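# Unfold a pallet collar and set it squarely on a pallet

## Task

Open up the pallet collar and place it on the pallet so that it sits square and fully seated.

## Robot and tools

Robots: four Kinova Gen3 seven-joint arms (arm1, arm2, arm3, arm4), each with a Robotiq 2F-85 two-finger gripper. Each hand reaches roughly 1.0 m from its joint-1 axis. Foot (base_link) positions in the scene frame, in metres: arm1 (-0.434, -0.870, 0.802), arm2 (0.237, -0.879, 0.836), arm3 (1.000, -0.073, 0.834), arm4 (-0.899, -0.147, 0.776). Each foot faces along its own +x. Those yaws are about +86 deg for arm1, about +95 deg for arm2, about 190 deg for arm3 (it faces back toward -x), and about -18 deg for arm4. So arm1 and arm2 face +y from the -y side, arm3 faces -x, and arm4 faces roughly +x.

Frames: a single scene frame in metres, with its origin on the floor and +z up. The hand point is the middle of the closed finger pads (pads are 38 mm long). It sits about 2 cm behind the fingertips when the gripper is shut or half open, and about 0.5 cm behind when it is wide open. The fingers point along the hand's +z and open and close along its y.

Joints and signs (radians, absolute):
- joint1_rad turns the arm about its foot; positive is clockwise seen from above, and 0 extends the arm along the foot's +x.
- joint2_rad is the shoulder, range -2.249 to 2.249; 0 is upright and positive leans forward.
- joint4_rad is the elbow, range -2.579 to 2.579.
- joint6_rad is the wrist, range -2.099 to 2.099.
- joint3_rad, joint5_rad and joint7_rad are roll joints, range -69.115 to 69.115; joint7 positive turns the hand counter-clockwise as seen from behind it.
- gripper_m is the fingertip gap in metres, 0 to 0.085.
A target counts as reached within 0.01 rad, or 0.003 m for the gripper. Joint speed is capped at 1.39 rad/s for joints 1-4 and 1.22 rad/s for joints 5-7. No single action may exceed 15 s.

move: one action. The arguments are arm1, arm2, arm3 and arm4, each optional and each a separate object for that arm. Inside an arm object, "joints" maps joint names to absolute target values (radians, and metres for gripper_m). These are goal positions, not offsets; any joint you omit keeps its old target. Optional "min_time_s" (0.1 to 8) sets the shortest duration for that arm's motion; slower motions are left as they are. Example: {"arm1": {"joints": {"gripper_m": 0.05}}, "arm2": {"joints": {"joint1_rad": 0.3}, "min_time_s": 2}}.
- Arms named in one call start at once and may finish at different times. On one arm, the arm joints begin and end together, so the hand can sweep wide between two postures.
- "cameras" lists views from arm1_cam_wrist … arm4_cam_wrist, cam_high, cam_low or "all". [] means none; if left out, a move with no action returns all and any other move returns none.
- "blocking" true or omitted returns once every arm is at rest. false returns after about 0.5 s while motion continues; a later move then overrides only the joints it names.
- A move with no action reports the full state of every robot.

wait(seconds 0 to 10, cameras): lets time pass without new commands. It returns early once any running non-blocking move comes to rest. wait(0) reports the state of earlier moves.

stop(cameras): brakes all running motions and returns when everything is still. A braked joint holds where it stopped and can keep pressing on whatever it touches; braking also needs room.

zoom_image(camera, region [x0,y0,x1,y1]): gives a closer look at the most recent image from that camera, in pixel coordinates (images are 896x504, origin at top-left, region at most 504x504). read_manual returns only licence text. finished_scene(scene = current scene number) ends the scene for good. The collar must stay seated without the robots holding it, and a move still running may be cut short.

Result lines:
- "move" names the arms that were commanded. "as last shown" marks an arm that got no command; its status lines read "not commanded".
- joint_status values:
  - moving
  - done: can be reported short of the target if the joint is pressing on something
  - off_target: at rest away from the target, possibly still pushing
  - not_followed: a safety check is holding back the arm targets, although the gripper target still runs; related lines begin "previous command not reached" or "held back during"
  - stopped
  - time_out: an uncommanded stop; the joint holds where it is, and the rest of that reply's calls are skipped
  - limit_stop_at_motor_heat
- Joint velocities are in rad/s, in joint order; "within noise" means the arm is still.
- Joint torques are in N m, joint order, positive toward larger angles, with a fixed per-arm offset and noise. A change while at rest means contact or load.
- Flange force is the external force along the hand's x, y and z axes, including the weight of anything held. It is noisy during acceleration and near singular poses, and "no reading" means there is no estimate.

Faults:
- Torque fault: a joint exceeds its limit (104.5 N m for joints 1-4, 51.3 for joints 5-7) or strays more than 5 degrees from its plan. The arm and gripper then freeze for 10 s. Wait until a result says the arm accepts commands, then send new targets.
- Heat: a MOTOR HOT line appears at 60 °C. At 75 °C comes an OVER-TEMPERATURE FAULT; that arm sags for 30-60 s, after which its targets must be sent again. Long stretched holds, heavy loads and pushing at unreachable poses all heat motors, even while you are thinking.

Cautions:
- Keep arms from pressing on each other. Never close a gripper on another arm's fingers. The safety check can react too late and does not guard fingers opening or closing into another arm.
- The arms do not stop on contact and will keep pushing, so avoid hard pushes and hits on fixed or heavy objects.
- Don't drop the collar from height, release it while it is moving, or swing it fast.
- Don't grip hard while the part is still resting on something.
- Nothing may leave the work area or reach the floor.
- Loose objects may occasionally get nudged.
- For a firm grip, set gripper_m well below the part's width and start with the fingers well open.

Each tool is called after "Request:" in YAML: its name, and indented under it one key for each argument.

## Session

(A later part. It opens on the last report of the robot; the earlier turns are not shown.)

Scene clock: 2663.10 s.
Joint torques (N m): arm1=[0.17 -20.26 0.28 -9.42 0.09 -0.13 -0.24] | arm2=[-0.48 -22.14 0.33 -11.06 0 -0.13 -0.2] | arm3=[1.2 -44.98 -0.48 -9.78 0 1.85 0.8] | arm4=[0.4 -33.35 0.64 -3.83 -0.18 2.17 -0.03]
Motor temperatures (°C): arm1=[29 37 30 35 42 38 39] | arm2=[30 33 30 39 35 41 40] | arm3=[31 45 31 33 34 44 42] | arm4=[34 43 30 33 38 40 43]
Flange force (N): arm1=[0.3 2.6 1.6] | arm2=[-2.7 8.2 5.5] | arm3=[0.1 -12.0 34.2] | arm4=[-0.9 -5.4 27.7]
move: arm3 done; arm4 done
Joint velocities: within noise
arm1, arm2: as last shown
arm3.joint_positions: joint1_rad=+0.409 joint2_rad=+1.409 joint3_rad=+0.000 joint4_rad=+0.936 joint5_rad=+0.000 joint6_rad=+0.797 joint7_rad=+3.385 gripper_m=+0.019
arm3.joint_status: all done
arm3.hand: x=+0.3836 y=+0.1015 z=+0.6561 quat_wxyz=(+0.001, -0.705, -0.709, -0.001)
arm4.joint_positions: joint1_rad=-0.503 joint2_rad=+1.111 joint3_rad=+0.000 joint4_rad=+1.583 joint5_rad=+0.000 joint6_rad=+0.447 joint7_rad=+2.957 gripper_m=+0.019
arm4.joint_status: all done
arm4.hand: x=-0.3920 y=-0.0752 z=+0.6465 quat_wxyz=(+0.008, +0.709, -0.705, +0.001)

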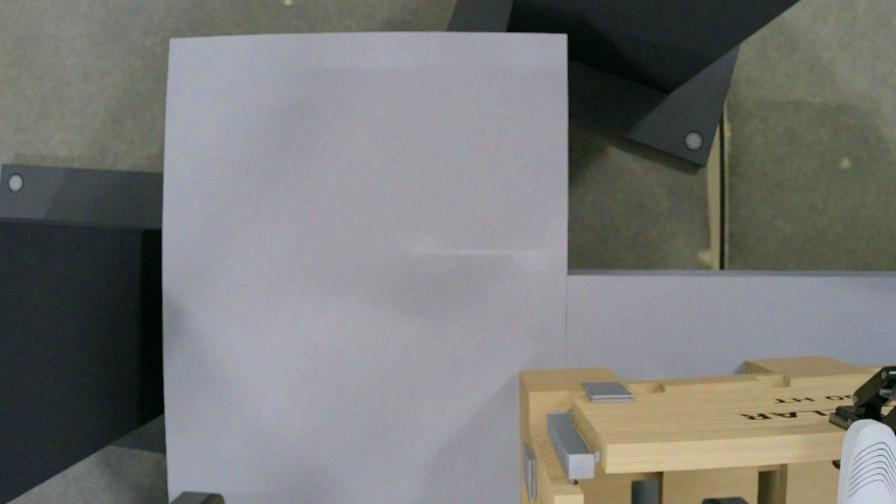

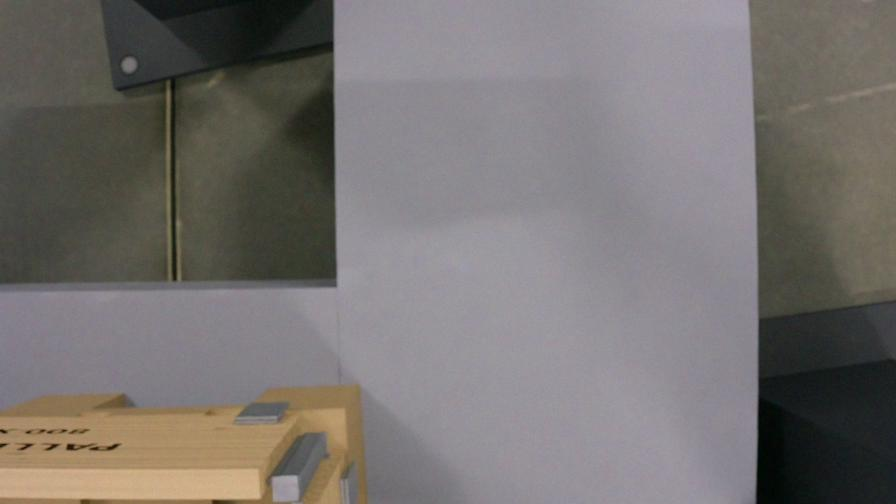

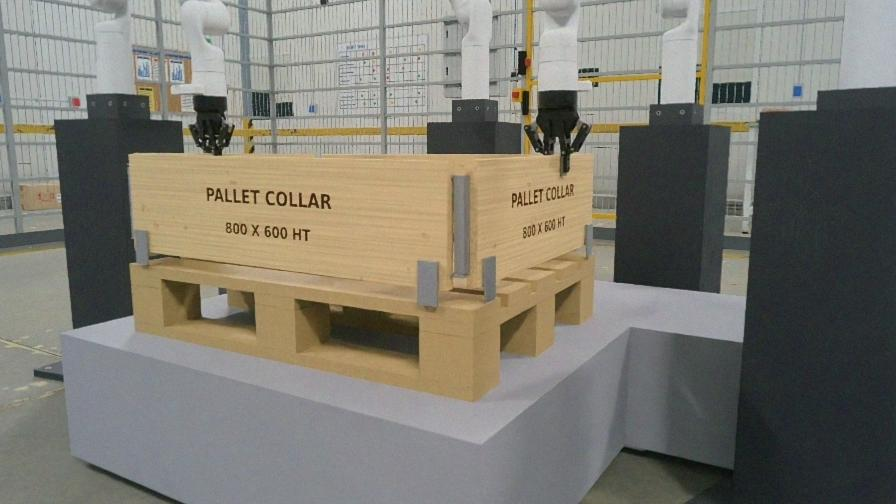

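Request:
move:
  arm3: {"joints":{"joint2_rad":1.4212,"joint4_rad":0.9269,"joint6_rad":0.7935},"min_time_s":1.5}
  arm4: {"joints":{"joint2_rad":1.1243,"joint4_rad":1.579,"joint6_rad":0.4383},"min_time_s":1.5}
  cameras: ["arm1_cam_wrist","arm2_cam_wrist","cam_low"]

Request:
zoom_image:
  camera: "arm1_cam_wrist"
  region: [500, 360, 660, 504]

Request:
zoom_image:
  camera: "arm2_cam_wrist"
  region: [220, 370, 380, 504]

Request:
zoom_image:
  camera: "cam_low"
  region: [400, 220, 520, 330]

Request:
zoom_image:
  camera: "cam_low"
  region: [115, 200, 215, 300]

Scene clock: 2747.83 s.
Joint torques (N m): arm1=[0.13 -20.3 0.24 -9.44 0.06 -0.13 -0.29] | arm2=[-0.44 -22.17 0.35 -11.05 -0.03 -0.14 -0.19] | arm3=[1.24 -44.19 -1.18 -9.57 -0.62 2 0.66] | arm4=[-4.05 -27.9 -2.64 -3.85 -0.57 0.82 -0.18]
Motor temperatures (°C): arm1=[29 37 30 35 42 38 39] | arm2=[30 33 30 39 35 41 40] | arm3=[31 44 31 33 34 43 42] | arm4=[33 42 30 33 38 39 43]
Flange force (N): arm1=[0.1 2.7 1.7] | arm2=[-2.8 8.0 5.5] | arm3=[-0.1 -10.8 33.0] | arm4=[8.3 -4.8 14.0]
move: arm3 done; arm4 done
Joint velocities: within noise
arm1, arm2: as last shown
arm3.joint_positions: joint1_rad=+0.409 joint2_rad=+1.421 joint3_rad=+0.000 joint4_rad=+0.927 joint5_rad=+0.000 joint6_rad=+0.793 joint7_rad=+3.385 gripper_m=+0.019
arm3.joint_status: all done
arm3.hand: x=+0.3836 y=+0.1015 z=+0.6501 quat_wxyz=(+0.001, -0.705, -0.709, -0.001)
arm4.joint_positions: joint1_rad=-0.503 joint2_rad=+1.124 joint3_rad=+0.000 joint4_rad=+1.579 joint5_rad=+0.000 joint6_rad=+0.438 joint7_rad=+2.957 gripper_m=+0.019
arm4.joint_status: all done
arm4.hand: x=-0.3922 y=-0.0753 z=+0.6405 quat_wxyz=(+0.008, +0.709, -0.705, +0.001)

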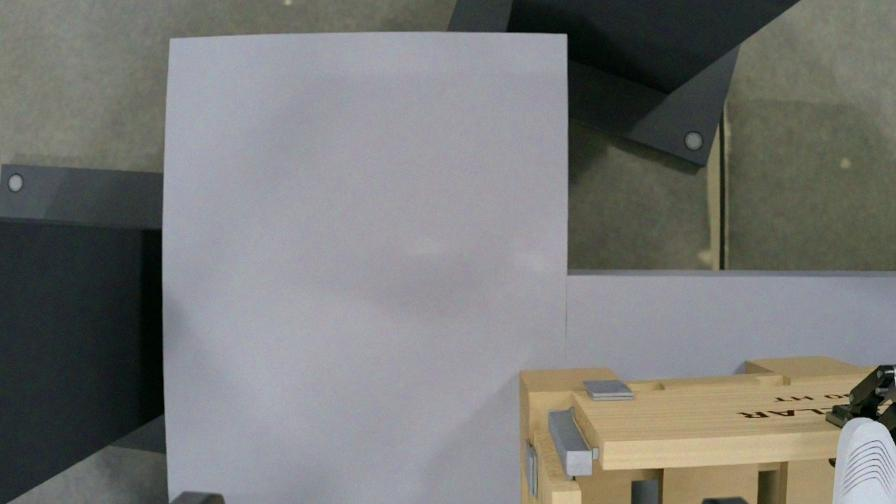

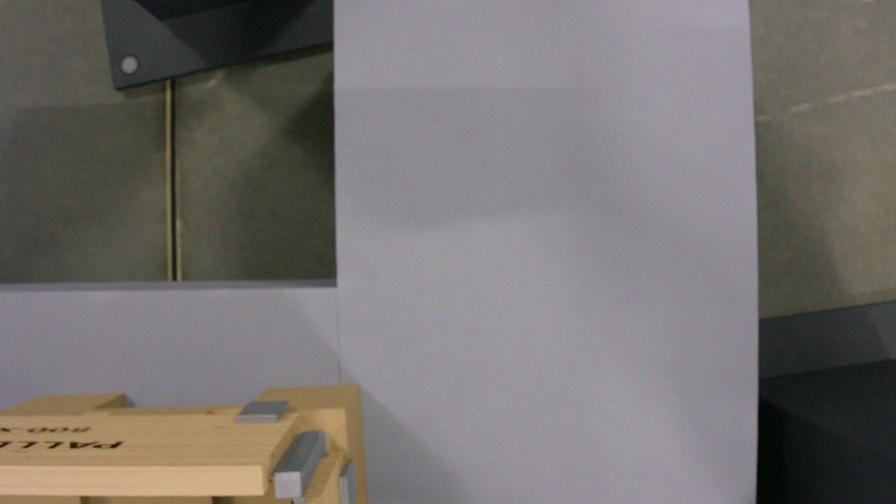

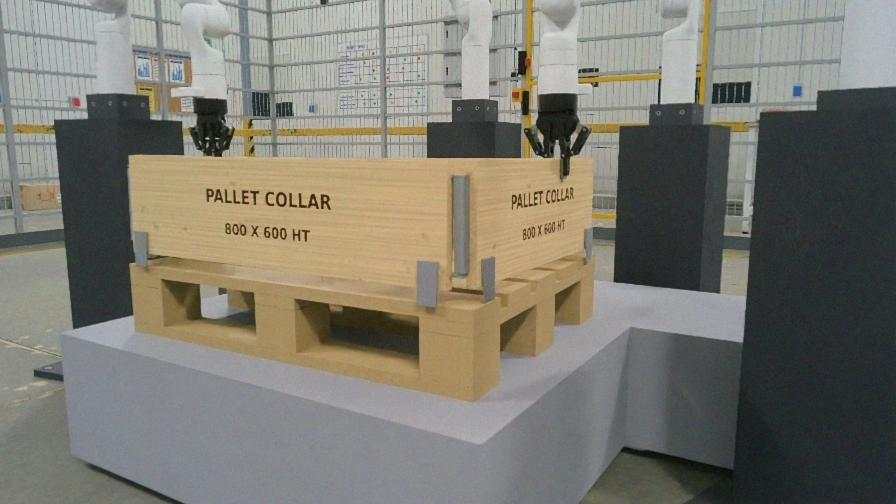

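Scaled by 3.150 from the camera's image (finer frame: 1280x720).

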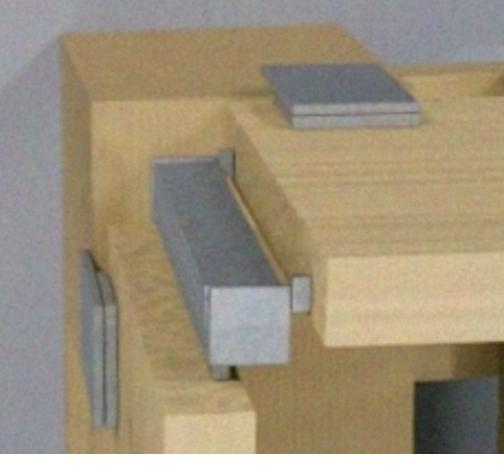

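Scaled by 3.150 from the camera's image (finer frame: 1280x720).

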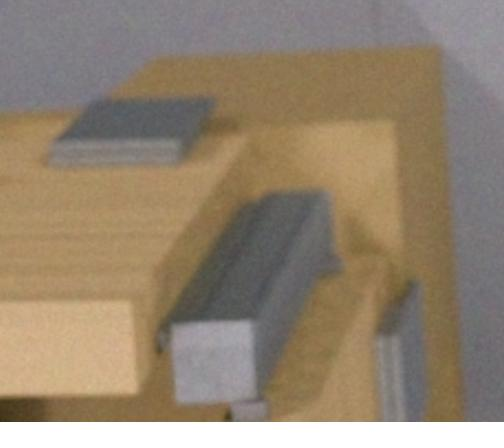

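Scaled by 4.200 from the camera's image (finer frame: 1280x720).

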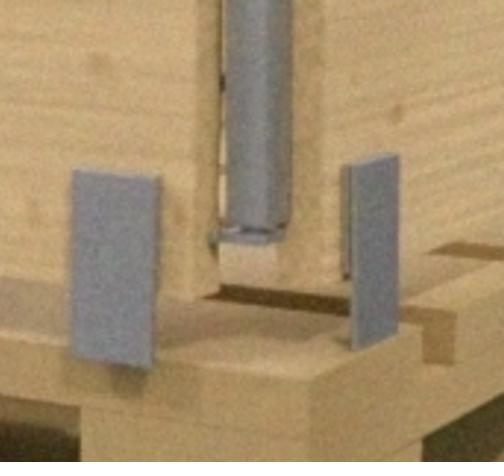

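Scaled by 5.040 from the camera's image (finer frame: 1280x720).

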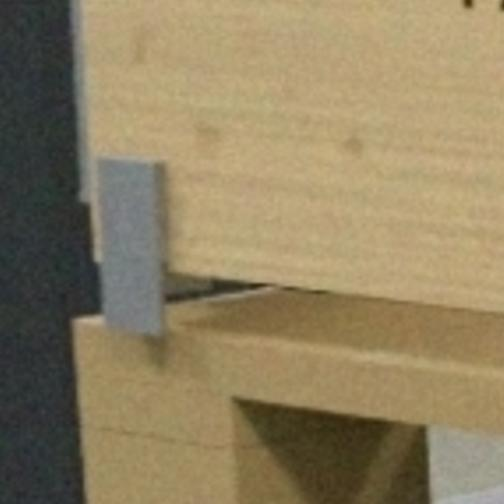

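Request:
zoom_image:
  camera: "arm1_cam_wrist"
  region: [515, 370, 575, 430]

Request:
zoom_image:
  camera: "arm1_cam_wrist"
  region: [515, 430, 575, 504]

Request:
zoom_image:
  camera: "arm2_cam_wrist"
  region: [320, 400, 380, 504]

Scaled by 8.400 from the camera's image (finer frame: 1280x720).

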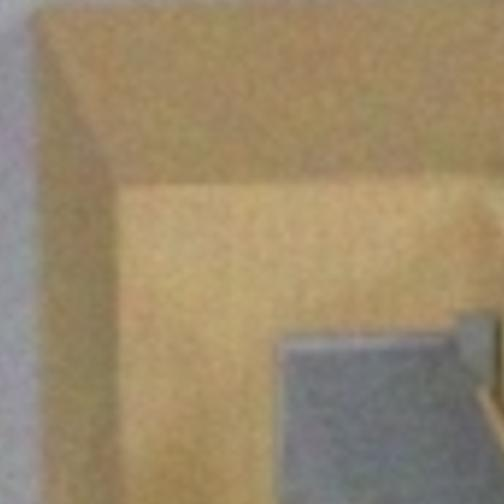

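Scaled by 6.811 from the camera's image (finer frame: 1280x720).

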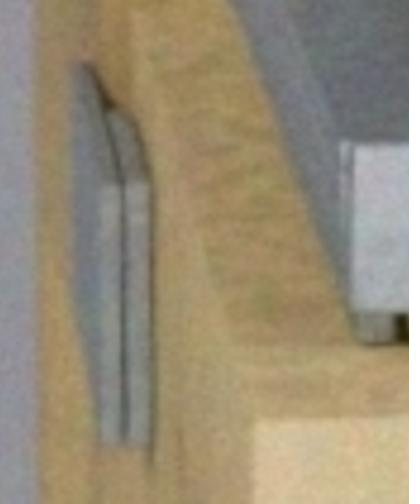

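Scaled by 4.846 from the camera's image (finer frame: 1280x720).

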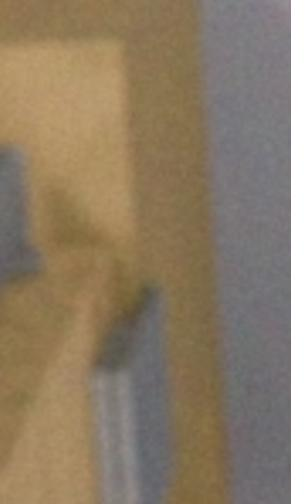

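Request:
move:
  cameras: ["cam_high","cam_low"]

Request:
zoom_image:
  camera: "cam_low"
  region: [120, 225, 170, 285]

Request:
zoom_image:
  camera: "cam_low"
  region: [405, 255, 505, 325]

Request:
zoom_image:
  camera: "cam_low"
  region: [570, 220, 610, 300]

Scene clock: 2825.97 s.
Joint torques (N m): arm1=[0.15 -20.33 0.28 -9.38 0.1 -0.12 -0.23] | arm2=[-0.44 -22.16 0.36 -11.1 -0.03 -0.16 -0.2] | arm3=[1.23 -44.18 -1.22 -9.54 -0.62 1.98 0.65] | arm4=[-3.98 -27.84 -2.63 -3.89 -0.6 0.82 -0.17]
Motor temperatures (°C): arm1=[29 38 30 35 42 38 39] | arm2=[30 33 30 39 35 41 40] | arm3=[31 44 31 33 34 43 42] | arm4=[34 42 30 33 38 39 43]
Flange force (N): arm1=[0.3 3.0 1.6] | arm2=[-2.9 8.3 5.6] | arm3=[0.0 -11.0 33.0] | arm4=[8.2 -4.5 13.8]
Joint velocities: within noise
arm1.joint_positions: joint1_rad=-0.208 joint2_rad=+0.497 joint3_rad=+0.000 joint4_rad=+1.219 joint5_rad=+0.000 joint6_rad=+1.426 joint7_rad=-0.139 gripper_m=+0.085
arm1.joint_status: not commanded
arm1.hand: x=-0.4778 y=-0.3615 z=+1.1034 quat_wxyz=(+0.005, +0.000, -1.000, -0.003) (m; scene frame)
arm2.joint_positions: joint1_rad=+0.491 joint2_rad=+0.669 joint3_rad=+0.000 joint4_rad=+1.029 joint5_rad=+0.000 joint6_rad=+1.444 joint7_rad=+3.536 gripper_m=+0.085
arm2.joint_status: not commanded
arm2.hand: x=+0.4815 y=-0.3606 z=+1.0997 quat_wxyz=(-0.001, +1.000, +0.000, -0.004) (m; scene frame)
arm3.joint_positions: joint1_rad=+0.409 joint2_rad=+1.421 joint3_rad=+0.000 joint4_rad=+0.927 joint5_rad=+0.000 joint6_rad=+0.793 joint7_rad=+3.385 gripper_m=+0.019
arm3.joint_status: all done
arm3.hand: x=+0.3836 y=+0.1015 z=+0.6501 quat_wxyz=(+0.001, -0.705, -0.709, -0.001) (m; scene frame)
arm4.joint_positions: joint1_rad=-0.503 joint2_rad=+1.124 joint3_rad=+0.000 joint4_rad=+1.579 joint5_rad=+0.000 joint6_rad=+0.438 joint7_rad=+2.957 gripper_m=+0.019
arm4.joint_status: all done
arm4.hand: x=-0.3922 y=-0.0753 z=+0.6405 quat_wxyz=(+0.008, +0.709, -0.705, +0.001) (m; scene frame)
pictures: cam_high, cam_low

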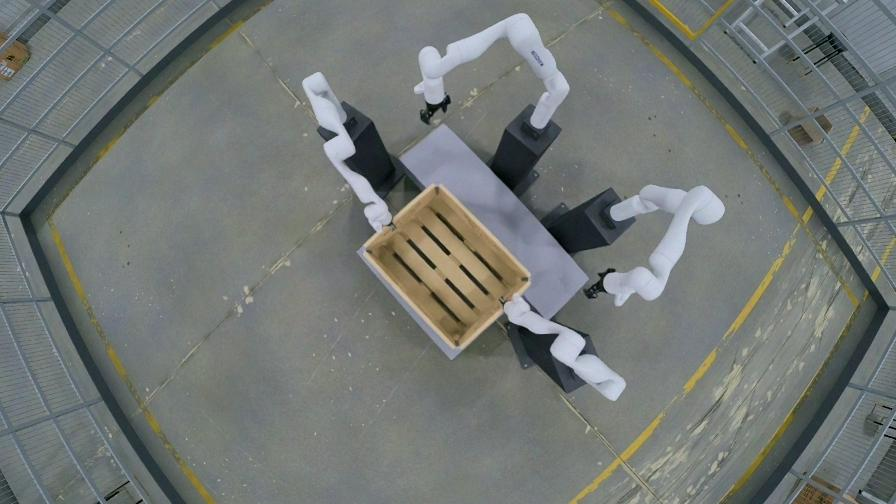

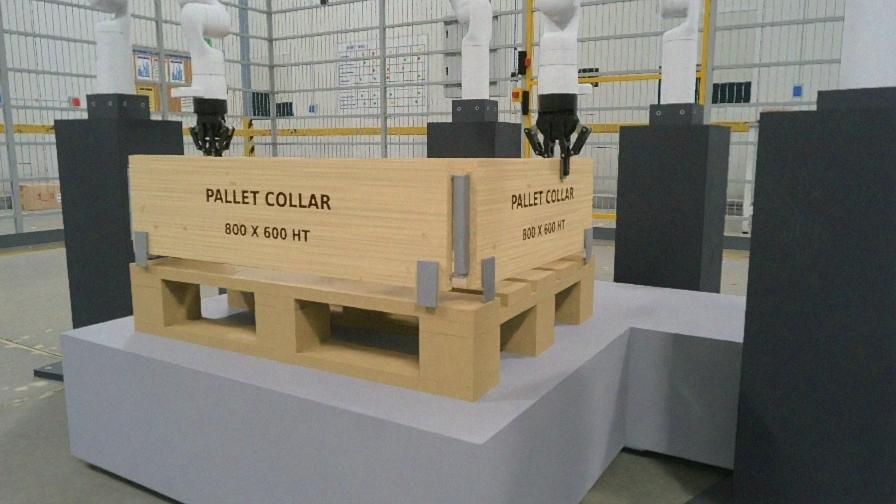

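Scaled by 8.400 from the camera's image (finer frame: 1280x720).

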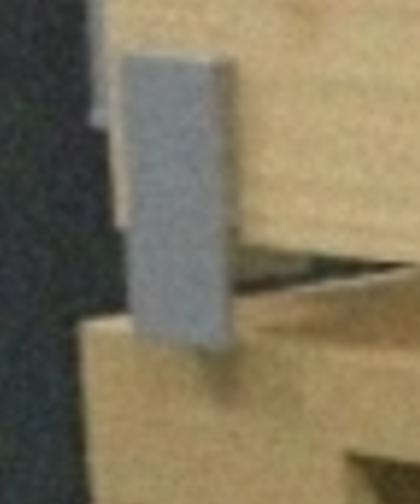

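Scaled by 5.040 from the camera's image (finer frame: 1280x720).

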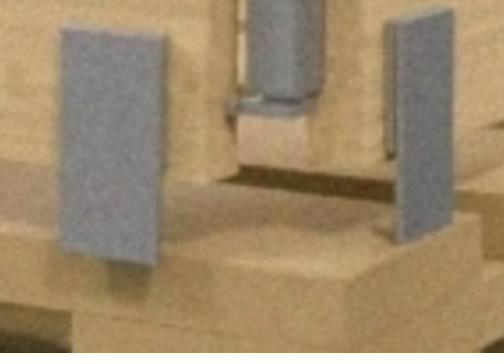

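Scaled by 6.300 from the camera's image (finer frame: 1280x720).

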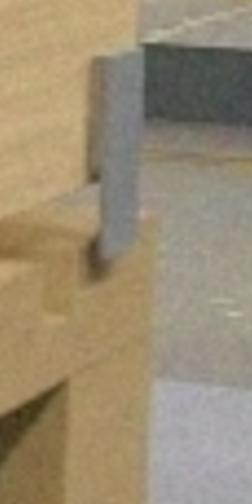

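Request:
wait:
  seconds: 0
  cameras: ["arm1_cam_wrist","arm2_cam_wrist"]

Request:
zoom_image:
  camera: "arm1_cam_wrist"
  region: [510, 350, 670, 490]

Request:
zoom_image:
  camera: "arm1_cam_wrist"
  region: [680, 345, 840, 485]

Request:
zoom_image:
  camera: "arm2_cam_wrist"
  region: [0, 380, 160, 504]

Request:
zoom_image:
  camera: "arm2_cam_wrist"
  region: [210, 380, 370, 504]

Scene clock: 2932.83 s.
Joint torques (N m): arm1=[0.12 -20.29 0.29 -9.43 0.07 -0.13 -0.23] | arm2=[-0.51 -22.12 0.34 -11.07 -0.01 -0.13 -0.18] | arm3=[1.25 -44.19 -1.21 -9.54 -0.61 1.99 0.68] | arm4=[-4.02 -27.89 -2.66 -3.83 -0.62 0.82 -0.15]
Motor temperatures (°C): arm1=[29 38 30 35 42 38 39] | arm2=[30 34 30 39 35 41 40] | arm3=[31 43 31 33 34 43 42] | arm4=[34 41 30 33 38 39 43]
Flange force (N): arm1=[0.2 2.7 1.7] | arm2=[-2.8 8.3 5.5] | arm3=[0.0 -11.1 33.1] | arm4=[8.2 -4.8 14.0]
Joint velocities: within noise
arm1.joint_positions: joint1_rad=-0.208 joint2_rad=+0.497 joint3_rad=+0.000 joint4_rad=+1.219 joint5_rad=+0.000 joint6_rad=+1.426 joint7_rad=-0.139 gripper_m=+0.085
arm1.joint_status: not commanded
arm1.hand: x=-0.4778 y=-0.3615 z=+1.1034 quat_wxyz=(+0.005, +0.000, -1.000, -0.003)
arm2.joint_positions: joint1_rad=+0.491 joint2_rad=+0.669 joint3_rad=+0.000 joint4_rad=+1.029 joint5_rad=+0.000 joint6_rad=+1.444 joint7_rad=+3.536 gripper_m=+0.085
arm2.joint_status: not commanded
arm2.hand: x=+0.4815 y=-0.3606 z=+1.0997 quat_wxyz=(-0.001, +1.000, +0.000, -0.004)
arm3.joint_positions: joint1_rad=+0.409 joint2_rad=+1.421 joint3_rad=+0.000 joint4_rad=+0.927 joint5_rad=+0.000 joint6_rad=+0.793 joint7_rad=+3.385 gripper_m=+0.019
arm3.joint_status: all done
arm3.hand: x=+0.3836 y=+0.1015 z=+0.6501 quat_wxyz=(+0.001, -0.705, -0.709, -0.001)
arm4.joint_positions: joint1_rad=-0.503 joint2_rad=+1.124 joint3_rad=+0.000 joint4_rad=+1.579 joint5_rad=+0.000 joint6_rad=+0.438 joint7_rad=+2.957 gripper_m=+0.019
arm4.joint_status: all done
arm4.hand: x=-0.3922 y=-0.0753 z=+0.6405 quat_wxyz=(+0.008, +0.709, -0.705, +0.001)

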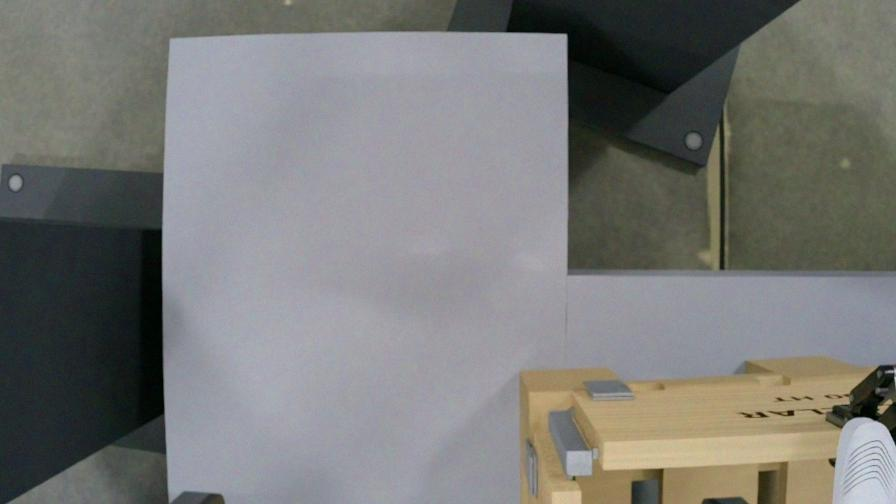

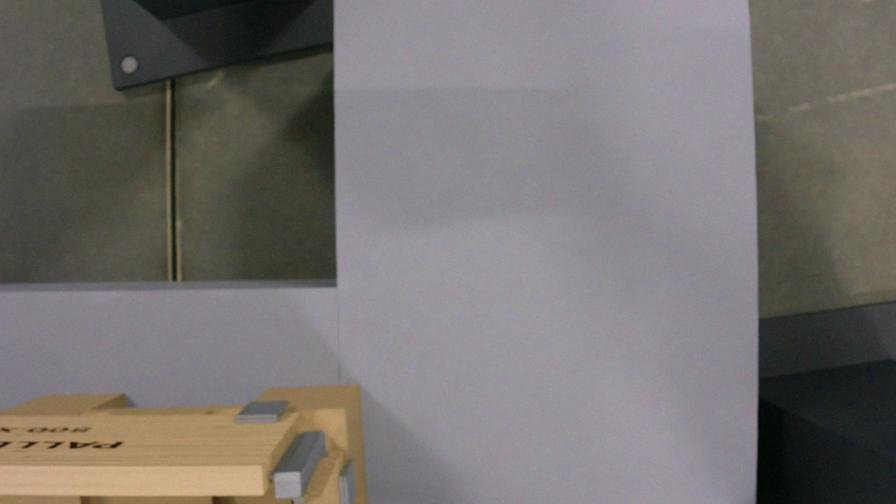

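Scaled by 3.150 from the camera's image (finer frame: 1280x720).

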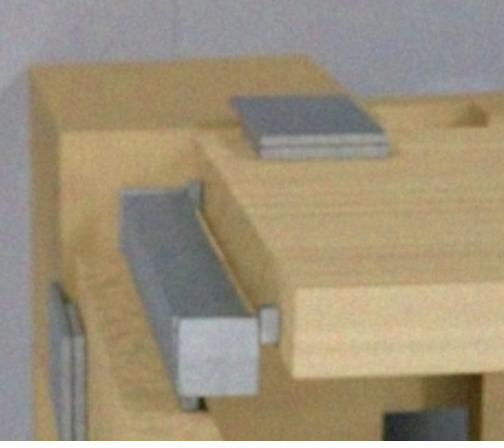

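Scaled by 3.150 from the camera's image (finer frame: 1280x720).

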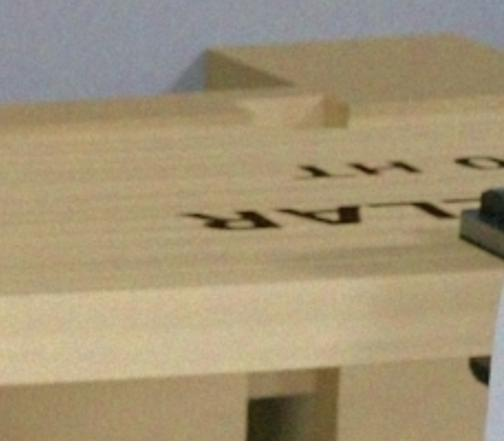

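Scaled by 3.150 from the camera's image (finer frame: 1280x720).

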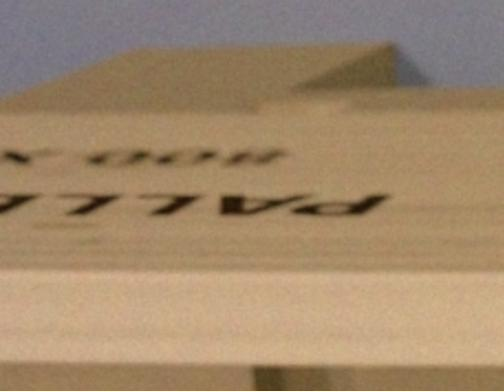

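Scaled by 3.150 from the camera's image (finer frame: 1280x720).

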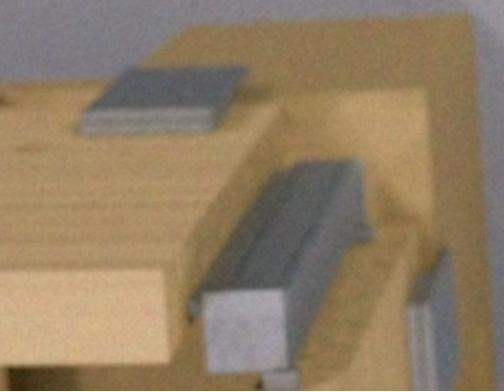

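Request:
wait:
  seconds: 0
  cameras: ["cam_low"]

Request:
zoom_image:
  camera: "cam_low"
  region: [460, 270, 510, 320]

Request:
zoom_image:
  camera: "cam_low"
  region: [460, 230, 610, 410]

Scene clock: 3131.13 s.
Joint torques (N m): arm1=[0.16 -20.29 0.32 -9.38 0.07 -0.11 -0.24] | arm2=[-0.46 -22.15 0.36 -11.06 -0.05 -0.15 -0.16] | arm3=[1.21 -44.2 -1.2 -9.54 -0.64 1.96 0.66] | arm4=[-4.08 -27.83 -2.56 -3.85 -0.57 0.78 -0.2]
Motor temperatures (°C): arm1=[29 38 30 35 42 38 39] | arm2=[30 34 30 39 35 41 40] | arm3=[30 43 31 33 34 43 42] | arm4=[34 41 30 33 37 39 43]
Flange force (N): arm1=[0.3 2.8 1.6] | arm2=[-2.8 8.1 5.5] | arm3=[0.1 -11.1 33.1] | arm4=[8.4 -4.8 13.8]
Joint velocities: within noise
arm1.joint_positions: joint1_rad=-0.208 joint2_rad=+0.497 joint3_rad=+0.000 joint4_rad=+1.219 joint5_rad=+0.000 joint6_rad=+1.426 joint7_rad=-0.139 gripper_m=+0.085
arm1.joint_status: not commanded
arm1.hand: x=-0.4778 y=-0.3615 z=+1.1034 quat_wxyz=(+0.005, +0.000, -1.000, -0.003)
arm2.joint_positions: joint1_rad=+0.491 joint2_rad=+0.669 joint3_rad=+0.000 joint4_rad=+1.029 joint5_rad=+0.000 joint6_rad=+1.444 joint7_rad=+3.536 gripper_m=+0.085
arm2.joint_status: not commanded
arm2.hand: x=+0.4815 y=-0.3606 z=+1.0997 quat_wxyz=(-0.001, +1.000, +0.000, -0.004)
arm3.joint_positions: joint1_rad=+0.409 joint2_rad=+1.421 joint3_rad=+0.000 joint4_rad=+0.927 joint5_rad=+0.000 joint6_rad=+0.793 joint7_rad=+3.385 gripper_m=+0.019
arm3.joint_status: all done
arm3.hand: x=+0.3836 y=+0.1015 z=+0.6501 quat_wxyz=(+0.001, -0.705, -0.709, -0.001)
arm4.joint_positions: joint1_rad=-0.503 joint2_rad=+1.124 joint3_rad=+0.000 joint4_rad=+1.579 joint5_rad=+0.000 joint6_rad=+0.438 joint7_rad=+2.957 gripper_m=+0.019
arm4.joint_status: all done
arm4.hand: x=-0.3922 y=-0.0753 z=+0.6405 quat_wxyz=(+0.008, +0.709, -0.705, +0.001)

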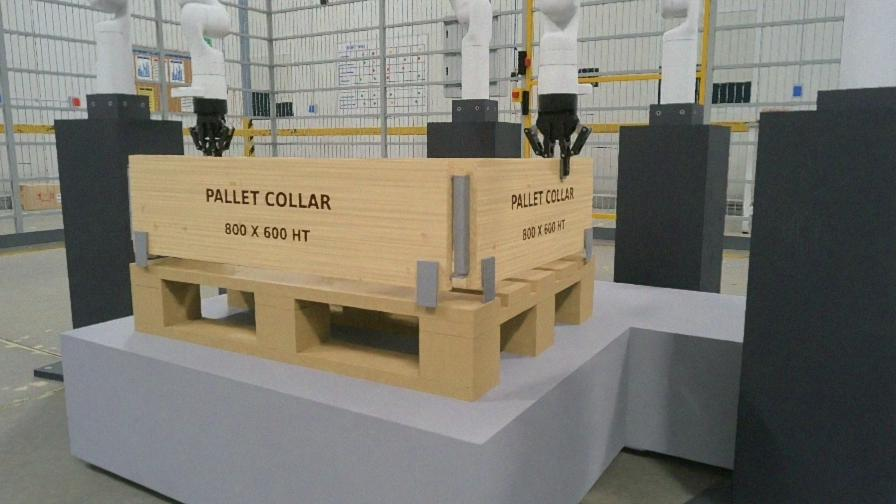

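Scaled by 10.080 from the camera's image (finer frame: 1280x720).

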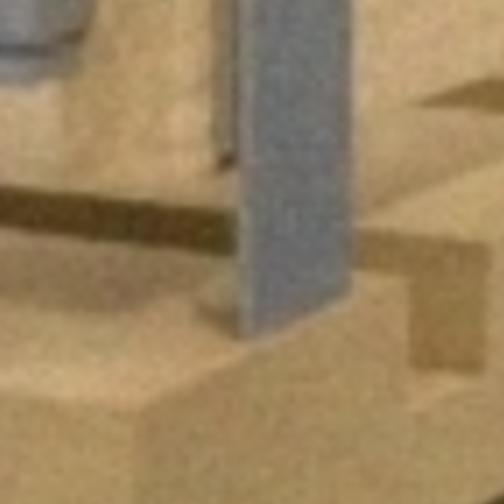

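Scaled by 2.800 from the camera's image (finer frame: 1280x720).

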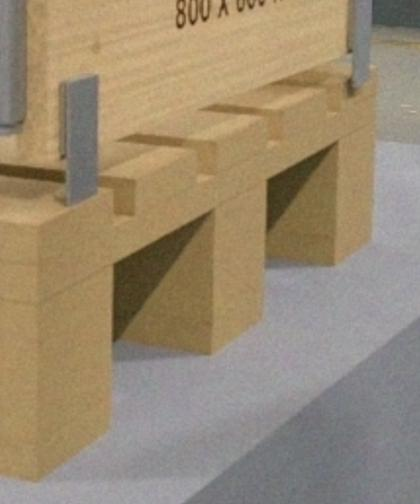

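Request:
move:
  arm1: {"joints":{"joint1_rad":-0.651,"joint2_rad":0.811,"joint4_rad":1.5657,"joint5_rad":1.345,"joint6_rad":0.71,"joint7_rad":-0.48},"min_time_s":3}
  arm2: {"joints":{"joint1_rad":0.824,"joint2_rad":1.1753,"joint4_rad":0.798,"joint5_rad":-0.925,"joint6_rad":0.978,"joint7_rad":3.16},"min_time_s":3}
  cameras: ["arm1_cam_wrist","arm2_cam_wrist"]

Scene clock: 3293.37 s.
Joint torques (N m): arm1=[0.1 -24.03 1.79 -7.9 1.4 0.96 -0.18] | arm2=[-0.48 -28.25 -1.29 -11.29 -1.87 -0.07 -0.19] | arm3=[1.21 -44.19 -1.21 -9.57 -0.62 2.01 0.66] | arm4=[-3.98 -27.87 -2.67 -3.86 -0.56 0.79 -0.14]
Motor temperatures (°C): arm1=[29 38 30 35 42 38 39] | arm2=[30 34 30 39 35 41 40] | arm3=[30 43 31 33 34 43 42] | arm4=[34 40 30 33 37 39 43]
Flange force (N): arm1=[1.3 2.3 2.6] | arm2=[5.7 12.6 -3.5] | arm3=[0.0 -10.8 33.0] | arm4=[8.1 -4.7 13.9]
move: arm1 done; arm2 done
Joint velocities: within noise
arm1.joint_positions: joint1_rad=-0.651 joint2_rad=+0.811 joint3_rad=+0.000 joint4_rad=+1.566 joint5_rad=+1.345 joint6_rad=+0.710 joint7_rad=-0.480 gripper_m=+0.085
arm1.joint_status: all done
arm1.hand: x=-0.6066 y=-0.2024 z=+0.9539 quat_wxyz=(-0.348, +0.498, -0.758, -0.235)
arm2.joint_positions: joint1_rad=+0.824 joint2_rad=+1.175 joint3_rad=+0.000 joint4_rad=+0.798 joint5_rad=-0.925 joint6_rad=+0.978 joint7_rad=+3.160 gripper_m=+0.085
arm2.joint_status: all done
arm2.hand: x=+0.6183 y=-0.1788 z=+0.9476 quat_wxyz=(-0.221, +0.760, -0.509, -0.338)
arm3, arm4: as last shown

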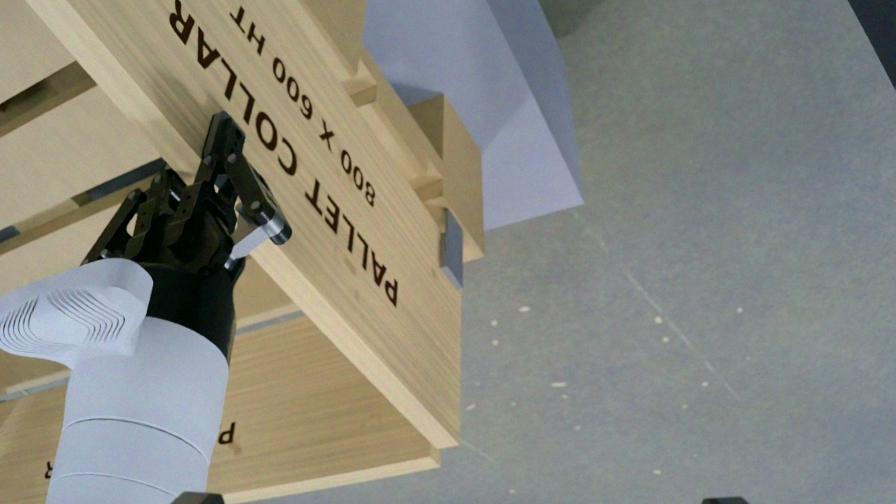

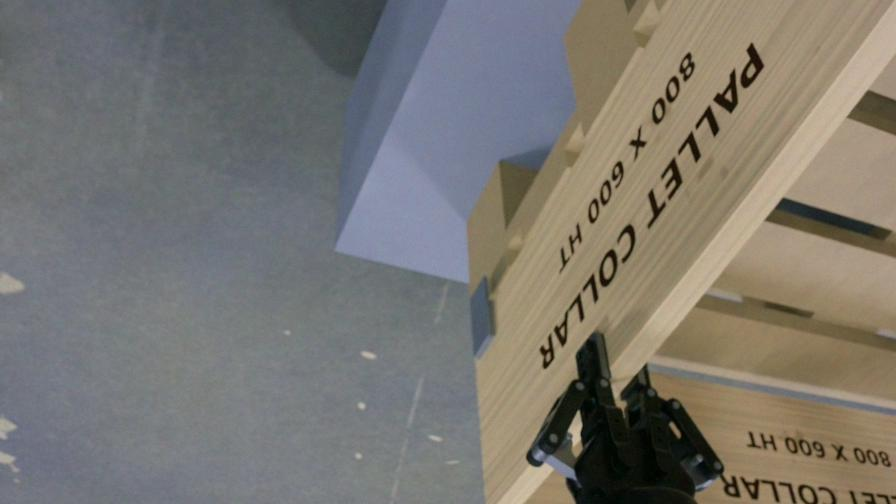

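Good views of C and D.

Request:
zoom_image:
  camera: "arm1_cam_wrist"
  region: [400, 160, 500, 300]

Request:
zoom_image:
  camera: "arm2_cam_wrist"
  region: [450, 200, 550, 370]

Scaled by 3.600 from the camera's image (finer frame: 1280x720).

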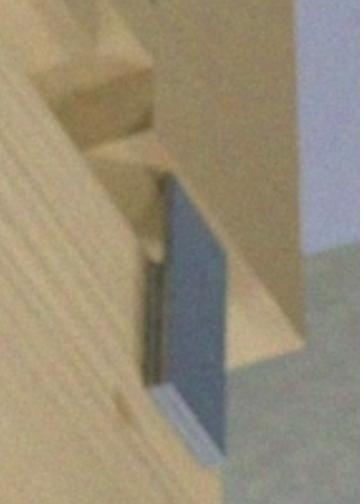

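Scaled by 2.965 from the camera's image (finer frame: 1280x720).

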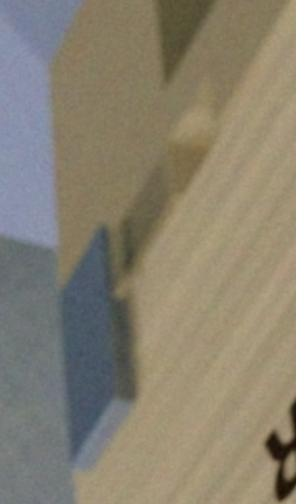

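Request:
zoom_image:
  camera: "arm2_cam_wrist"
  region: [460, 260, 510, 330]

Request:
zoom_image:
  camera: "arm1_cam_wrist"
  region: [430, 190, 490, 270]

Scaled by 7.200 from the camera's image (finer frame: 1280x720).

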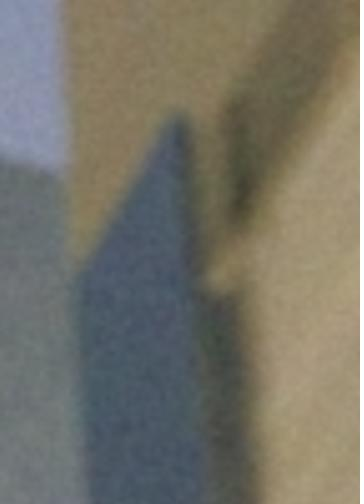

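Scaled by 6.300 from the camera's image (finer frame: 1280x720).

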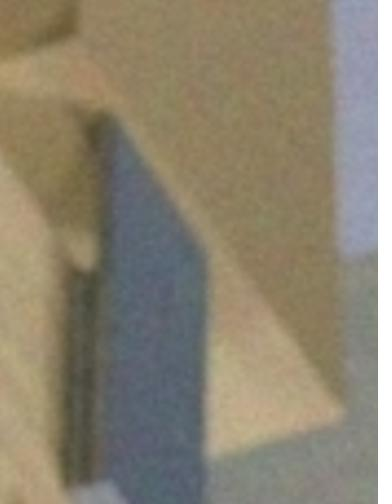

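Request:
move:
  arm3: {"joints":{"joint2_rad":1.4087,"joint4_rad":0.9357,"joint6_rad":0.7972},"min_time_s":1.2}
  arm4: {"joints":{"joint2_rad":1.1114,"joint4_rad":1.5835,"joint6_rad":0.4466},"min_time_s":1.2}

Request:
move:
  arm3: {"joints":{"joint1_rad":0.4021,"joint2_rad":1.4197,"joint4_rad":0.9048,"joint6_rad":0.8171,"joint7_rad":3.3973},"min_time_s":2}
  arm4: {"joints":{"joint1_rad":-0.4983,"joint2_rad":1.1076,"joint4_rad":1.5978,"joint6_rad":0.4362,"joint7_rad":2.9808},"min_time_s":2}
  cameras: ["arm1_cam_wrist","arm2_cam_wrist","cam_low"]

Request:
zoom_image:
  camera: "arm1_cam_wrist"
  region: [400, 160, 500, 300]

Request:
zoom_image:
  camera: "arm2_cam_wrist"
  region: [450, 230, 530, 330]

Request:
zoom_image:
  camera: "cam_low"
  region: [400, 230, 510, 330]

Request:
zoom_image:
  camera: "cam_low"
  region: [120, 225, 180, 295]

Scene clock: 3380.77 s.
Joint torques (N m): arm1=[0.16 -24.09 1.76 -7.89 1.43 0.92 -0.29] | arm2=[-0.48 -28.26 -1.34 -11.33 -1.86 -0.05 -0.19] | arm3=[1.19 -45.73 -0.26 -10.51 0.05 1.33 0.69] | arm4=[0.56 -33.77 0.88 -4.44 -0.14 1.81 -0.05]
Motor temperatures (°C): arm1=[29 37 30 35 42 38 39] | arm2=[30 34 30 39 35 40 40] | arm3=[30 43 31 33 34 43 42] | arm4=[34 41 30 33 37 39 43]
Flange force (N): arm1=[0.9 2.9 2.6] | arm2=[5.8 12.8 -3.6] | arm3=[0.1 -11.3 34.4] | arm4=[-1.0 -4.4 27.7]
move: arm3 done; arm4 done
Joint velocities: within noise
arm1, arm2: as last shown
arm3.joint_positions: joint1_rad=+0.409 joint2_rad=+1.409 joint3_rad=+0.000 joint4_rad=+0.936 joint5_rad=+0.000 joint6_rad=+0.797 joint7_rad=+3.385 gripper_m=+0.019
arm3.joint_status: all done
arm3.hand: x=+0.3836 y=+0.1015 z=+0.6561 quat_wxyz=(+0.001, -0.705, -0.709, -0.001)
arm4.joint_positions: joint1_rad=-0.503 joint2_rad=+1.111 joint3_rad=+0.000 joint4_rad=+1.583 joint5_rad=+0.000 joint6_rad=+0.447 joint7_rad=+2.957 gripper_m=+0.019
arm4.joint_status: all done
arm4.hand: x=-0.3921 y=-0.0752 z=+0.6465 quat_wxyz=(+0.008, +0.709, -0.705, +0.001)
pictures: none

Scene clock: 3383.07 s.
Joint torques (N m): arm1=[0.04 -24.07 1.71 -7.89 1.42 0.94 -0.22] | arm2=[-0.5 -28.26 -1.3 -11.29 -1.88 -0.06 -0.2] | arm3=[0.99 -45.65 -0.5 -10.53 -0.03 1.57 0.7] | arm4=[0.4 -33.69 0.79 -4.32 -0.1 1.85 0.01]
Motor temperatures (°C): arm1=[29 37 30 35 42 38 39] | arm2=[30 35 30 39 35 40 40] | arm3=[30 43 31 33 34 43 42] | arm4=[34 41 30 33 37 39 43]
Flange force (N): arm1=[1.1 2.5 2.8] | arm2=[5.7 12.5 -3.5] | arm3=[0.5 -11.2 34.2] | arm4=[-0.7 -4.3 28.0]
move: arm3 done; arm4 done
Joint velocities: within noise
arm1, arm2: as last shown
arm3.joint_positions: joint1_rad=+0.402 joint2_rad=+1.420 joint3_rad=+0.000 joint4_rad=+0.905 joint5_rad=+0.000 joint6_rad=+0.817 joint7_rad=+3.397 gripper_m=+0.019
arm3.joint_status: all done
arm3.hand: x=+0.3775 y=+0.0985 z=+0.6561 quat_wxyz=(+0.000, -0.698, -0.716, -0.001)
arm4.joint_positions: joint1_rad=-0.498 joint2_rad=+1.108 joint3_rad=+0.000 joint4_rad=+1.598 joint5_rad=+0.000 joint6_rad=+0.436 joint7_rad=+2.981 gripper_m=+0.019
arm4.joint_status: all done
arm4.hand: x=-0.3954 y=-0.0782 z=+0.6466 quat_wxyz=(+0.008, +0.716, -0.698, +0.001)

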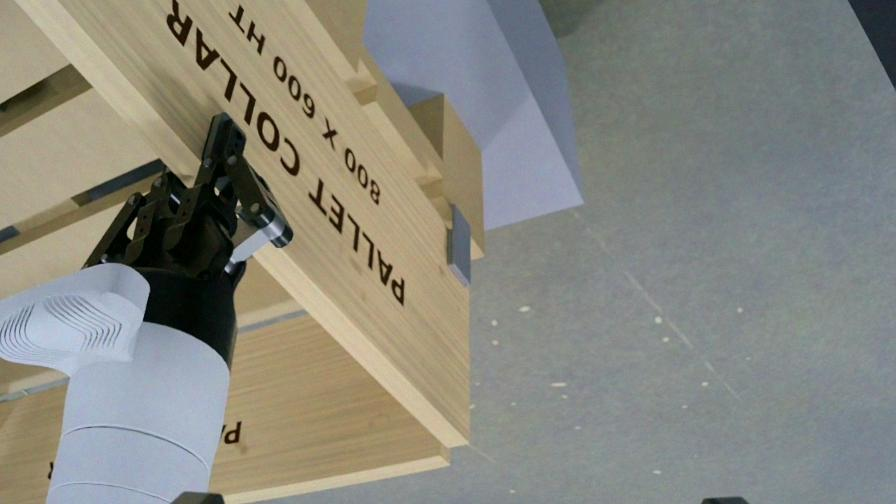

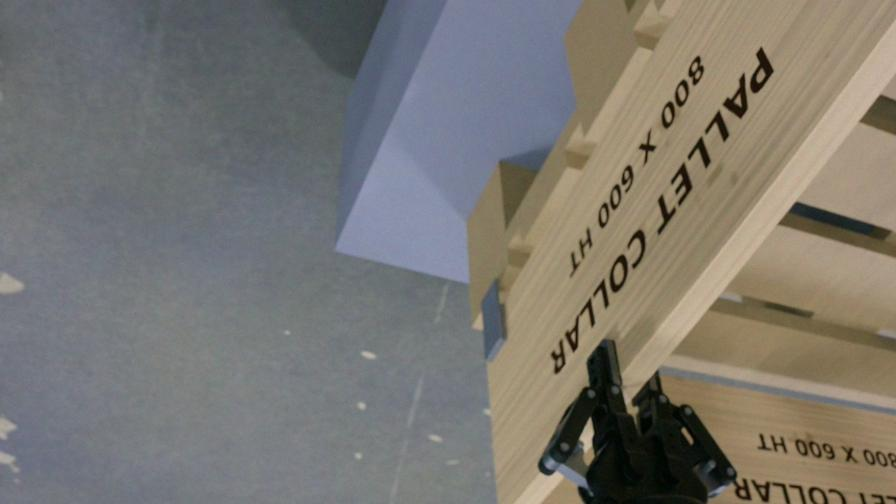

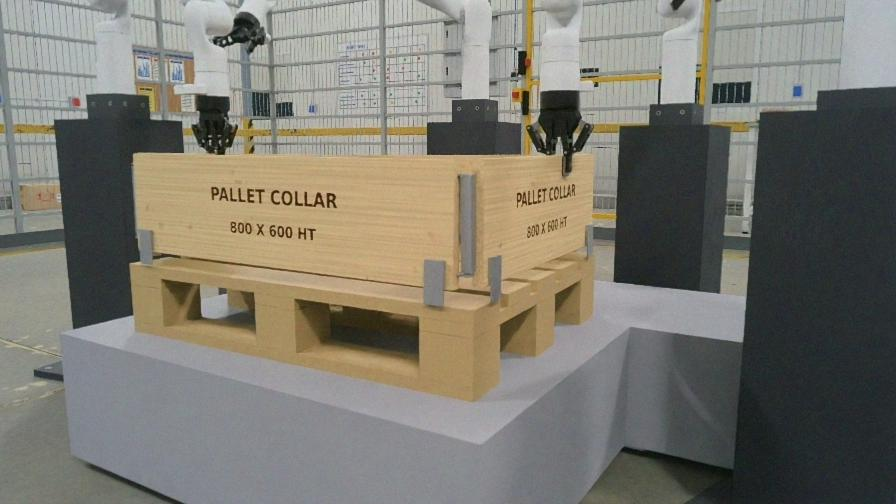

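Scaled by 3.600 from the camera's image (finer frame: 1280x720).

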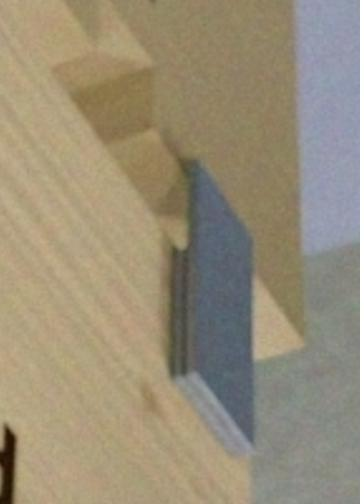

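Scaled by 5.040 from the camera's image (finer frame: 1280x720).

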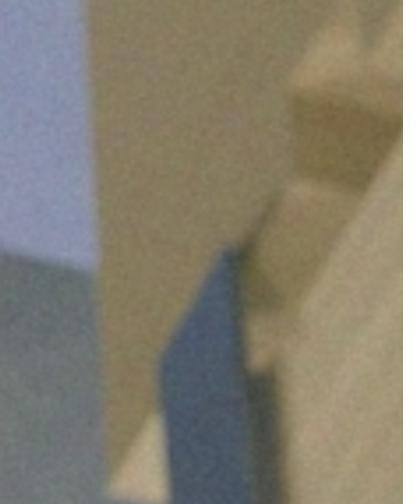

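Scaled by 4.582 from the camera's image (finer frame: 1280x720).

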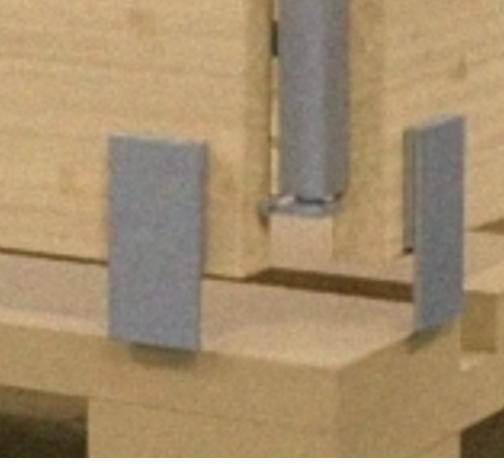

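Scaled by 7.200 from the camera's image (finer frame: 1280x720).

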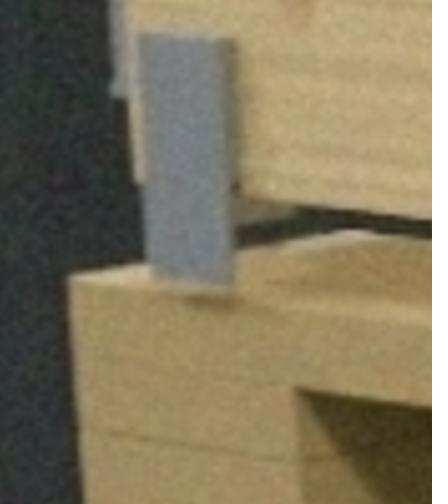

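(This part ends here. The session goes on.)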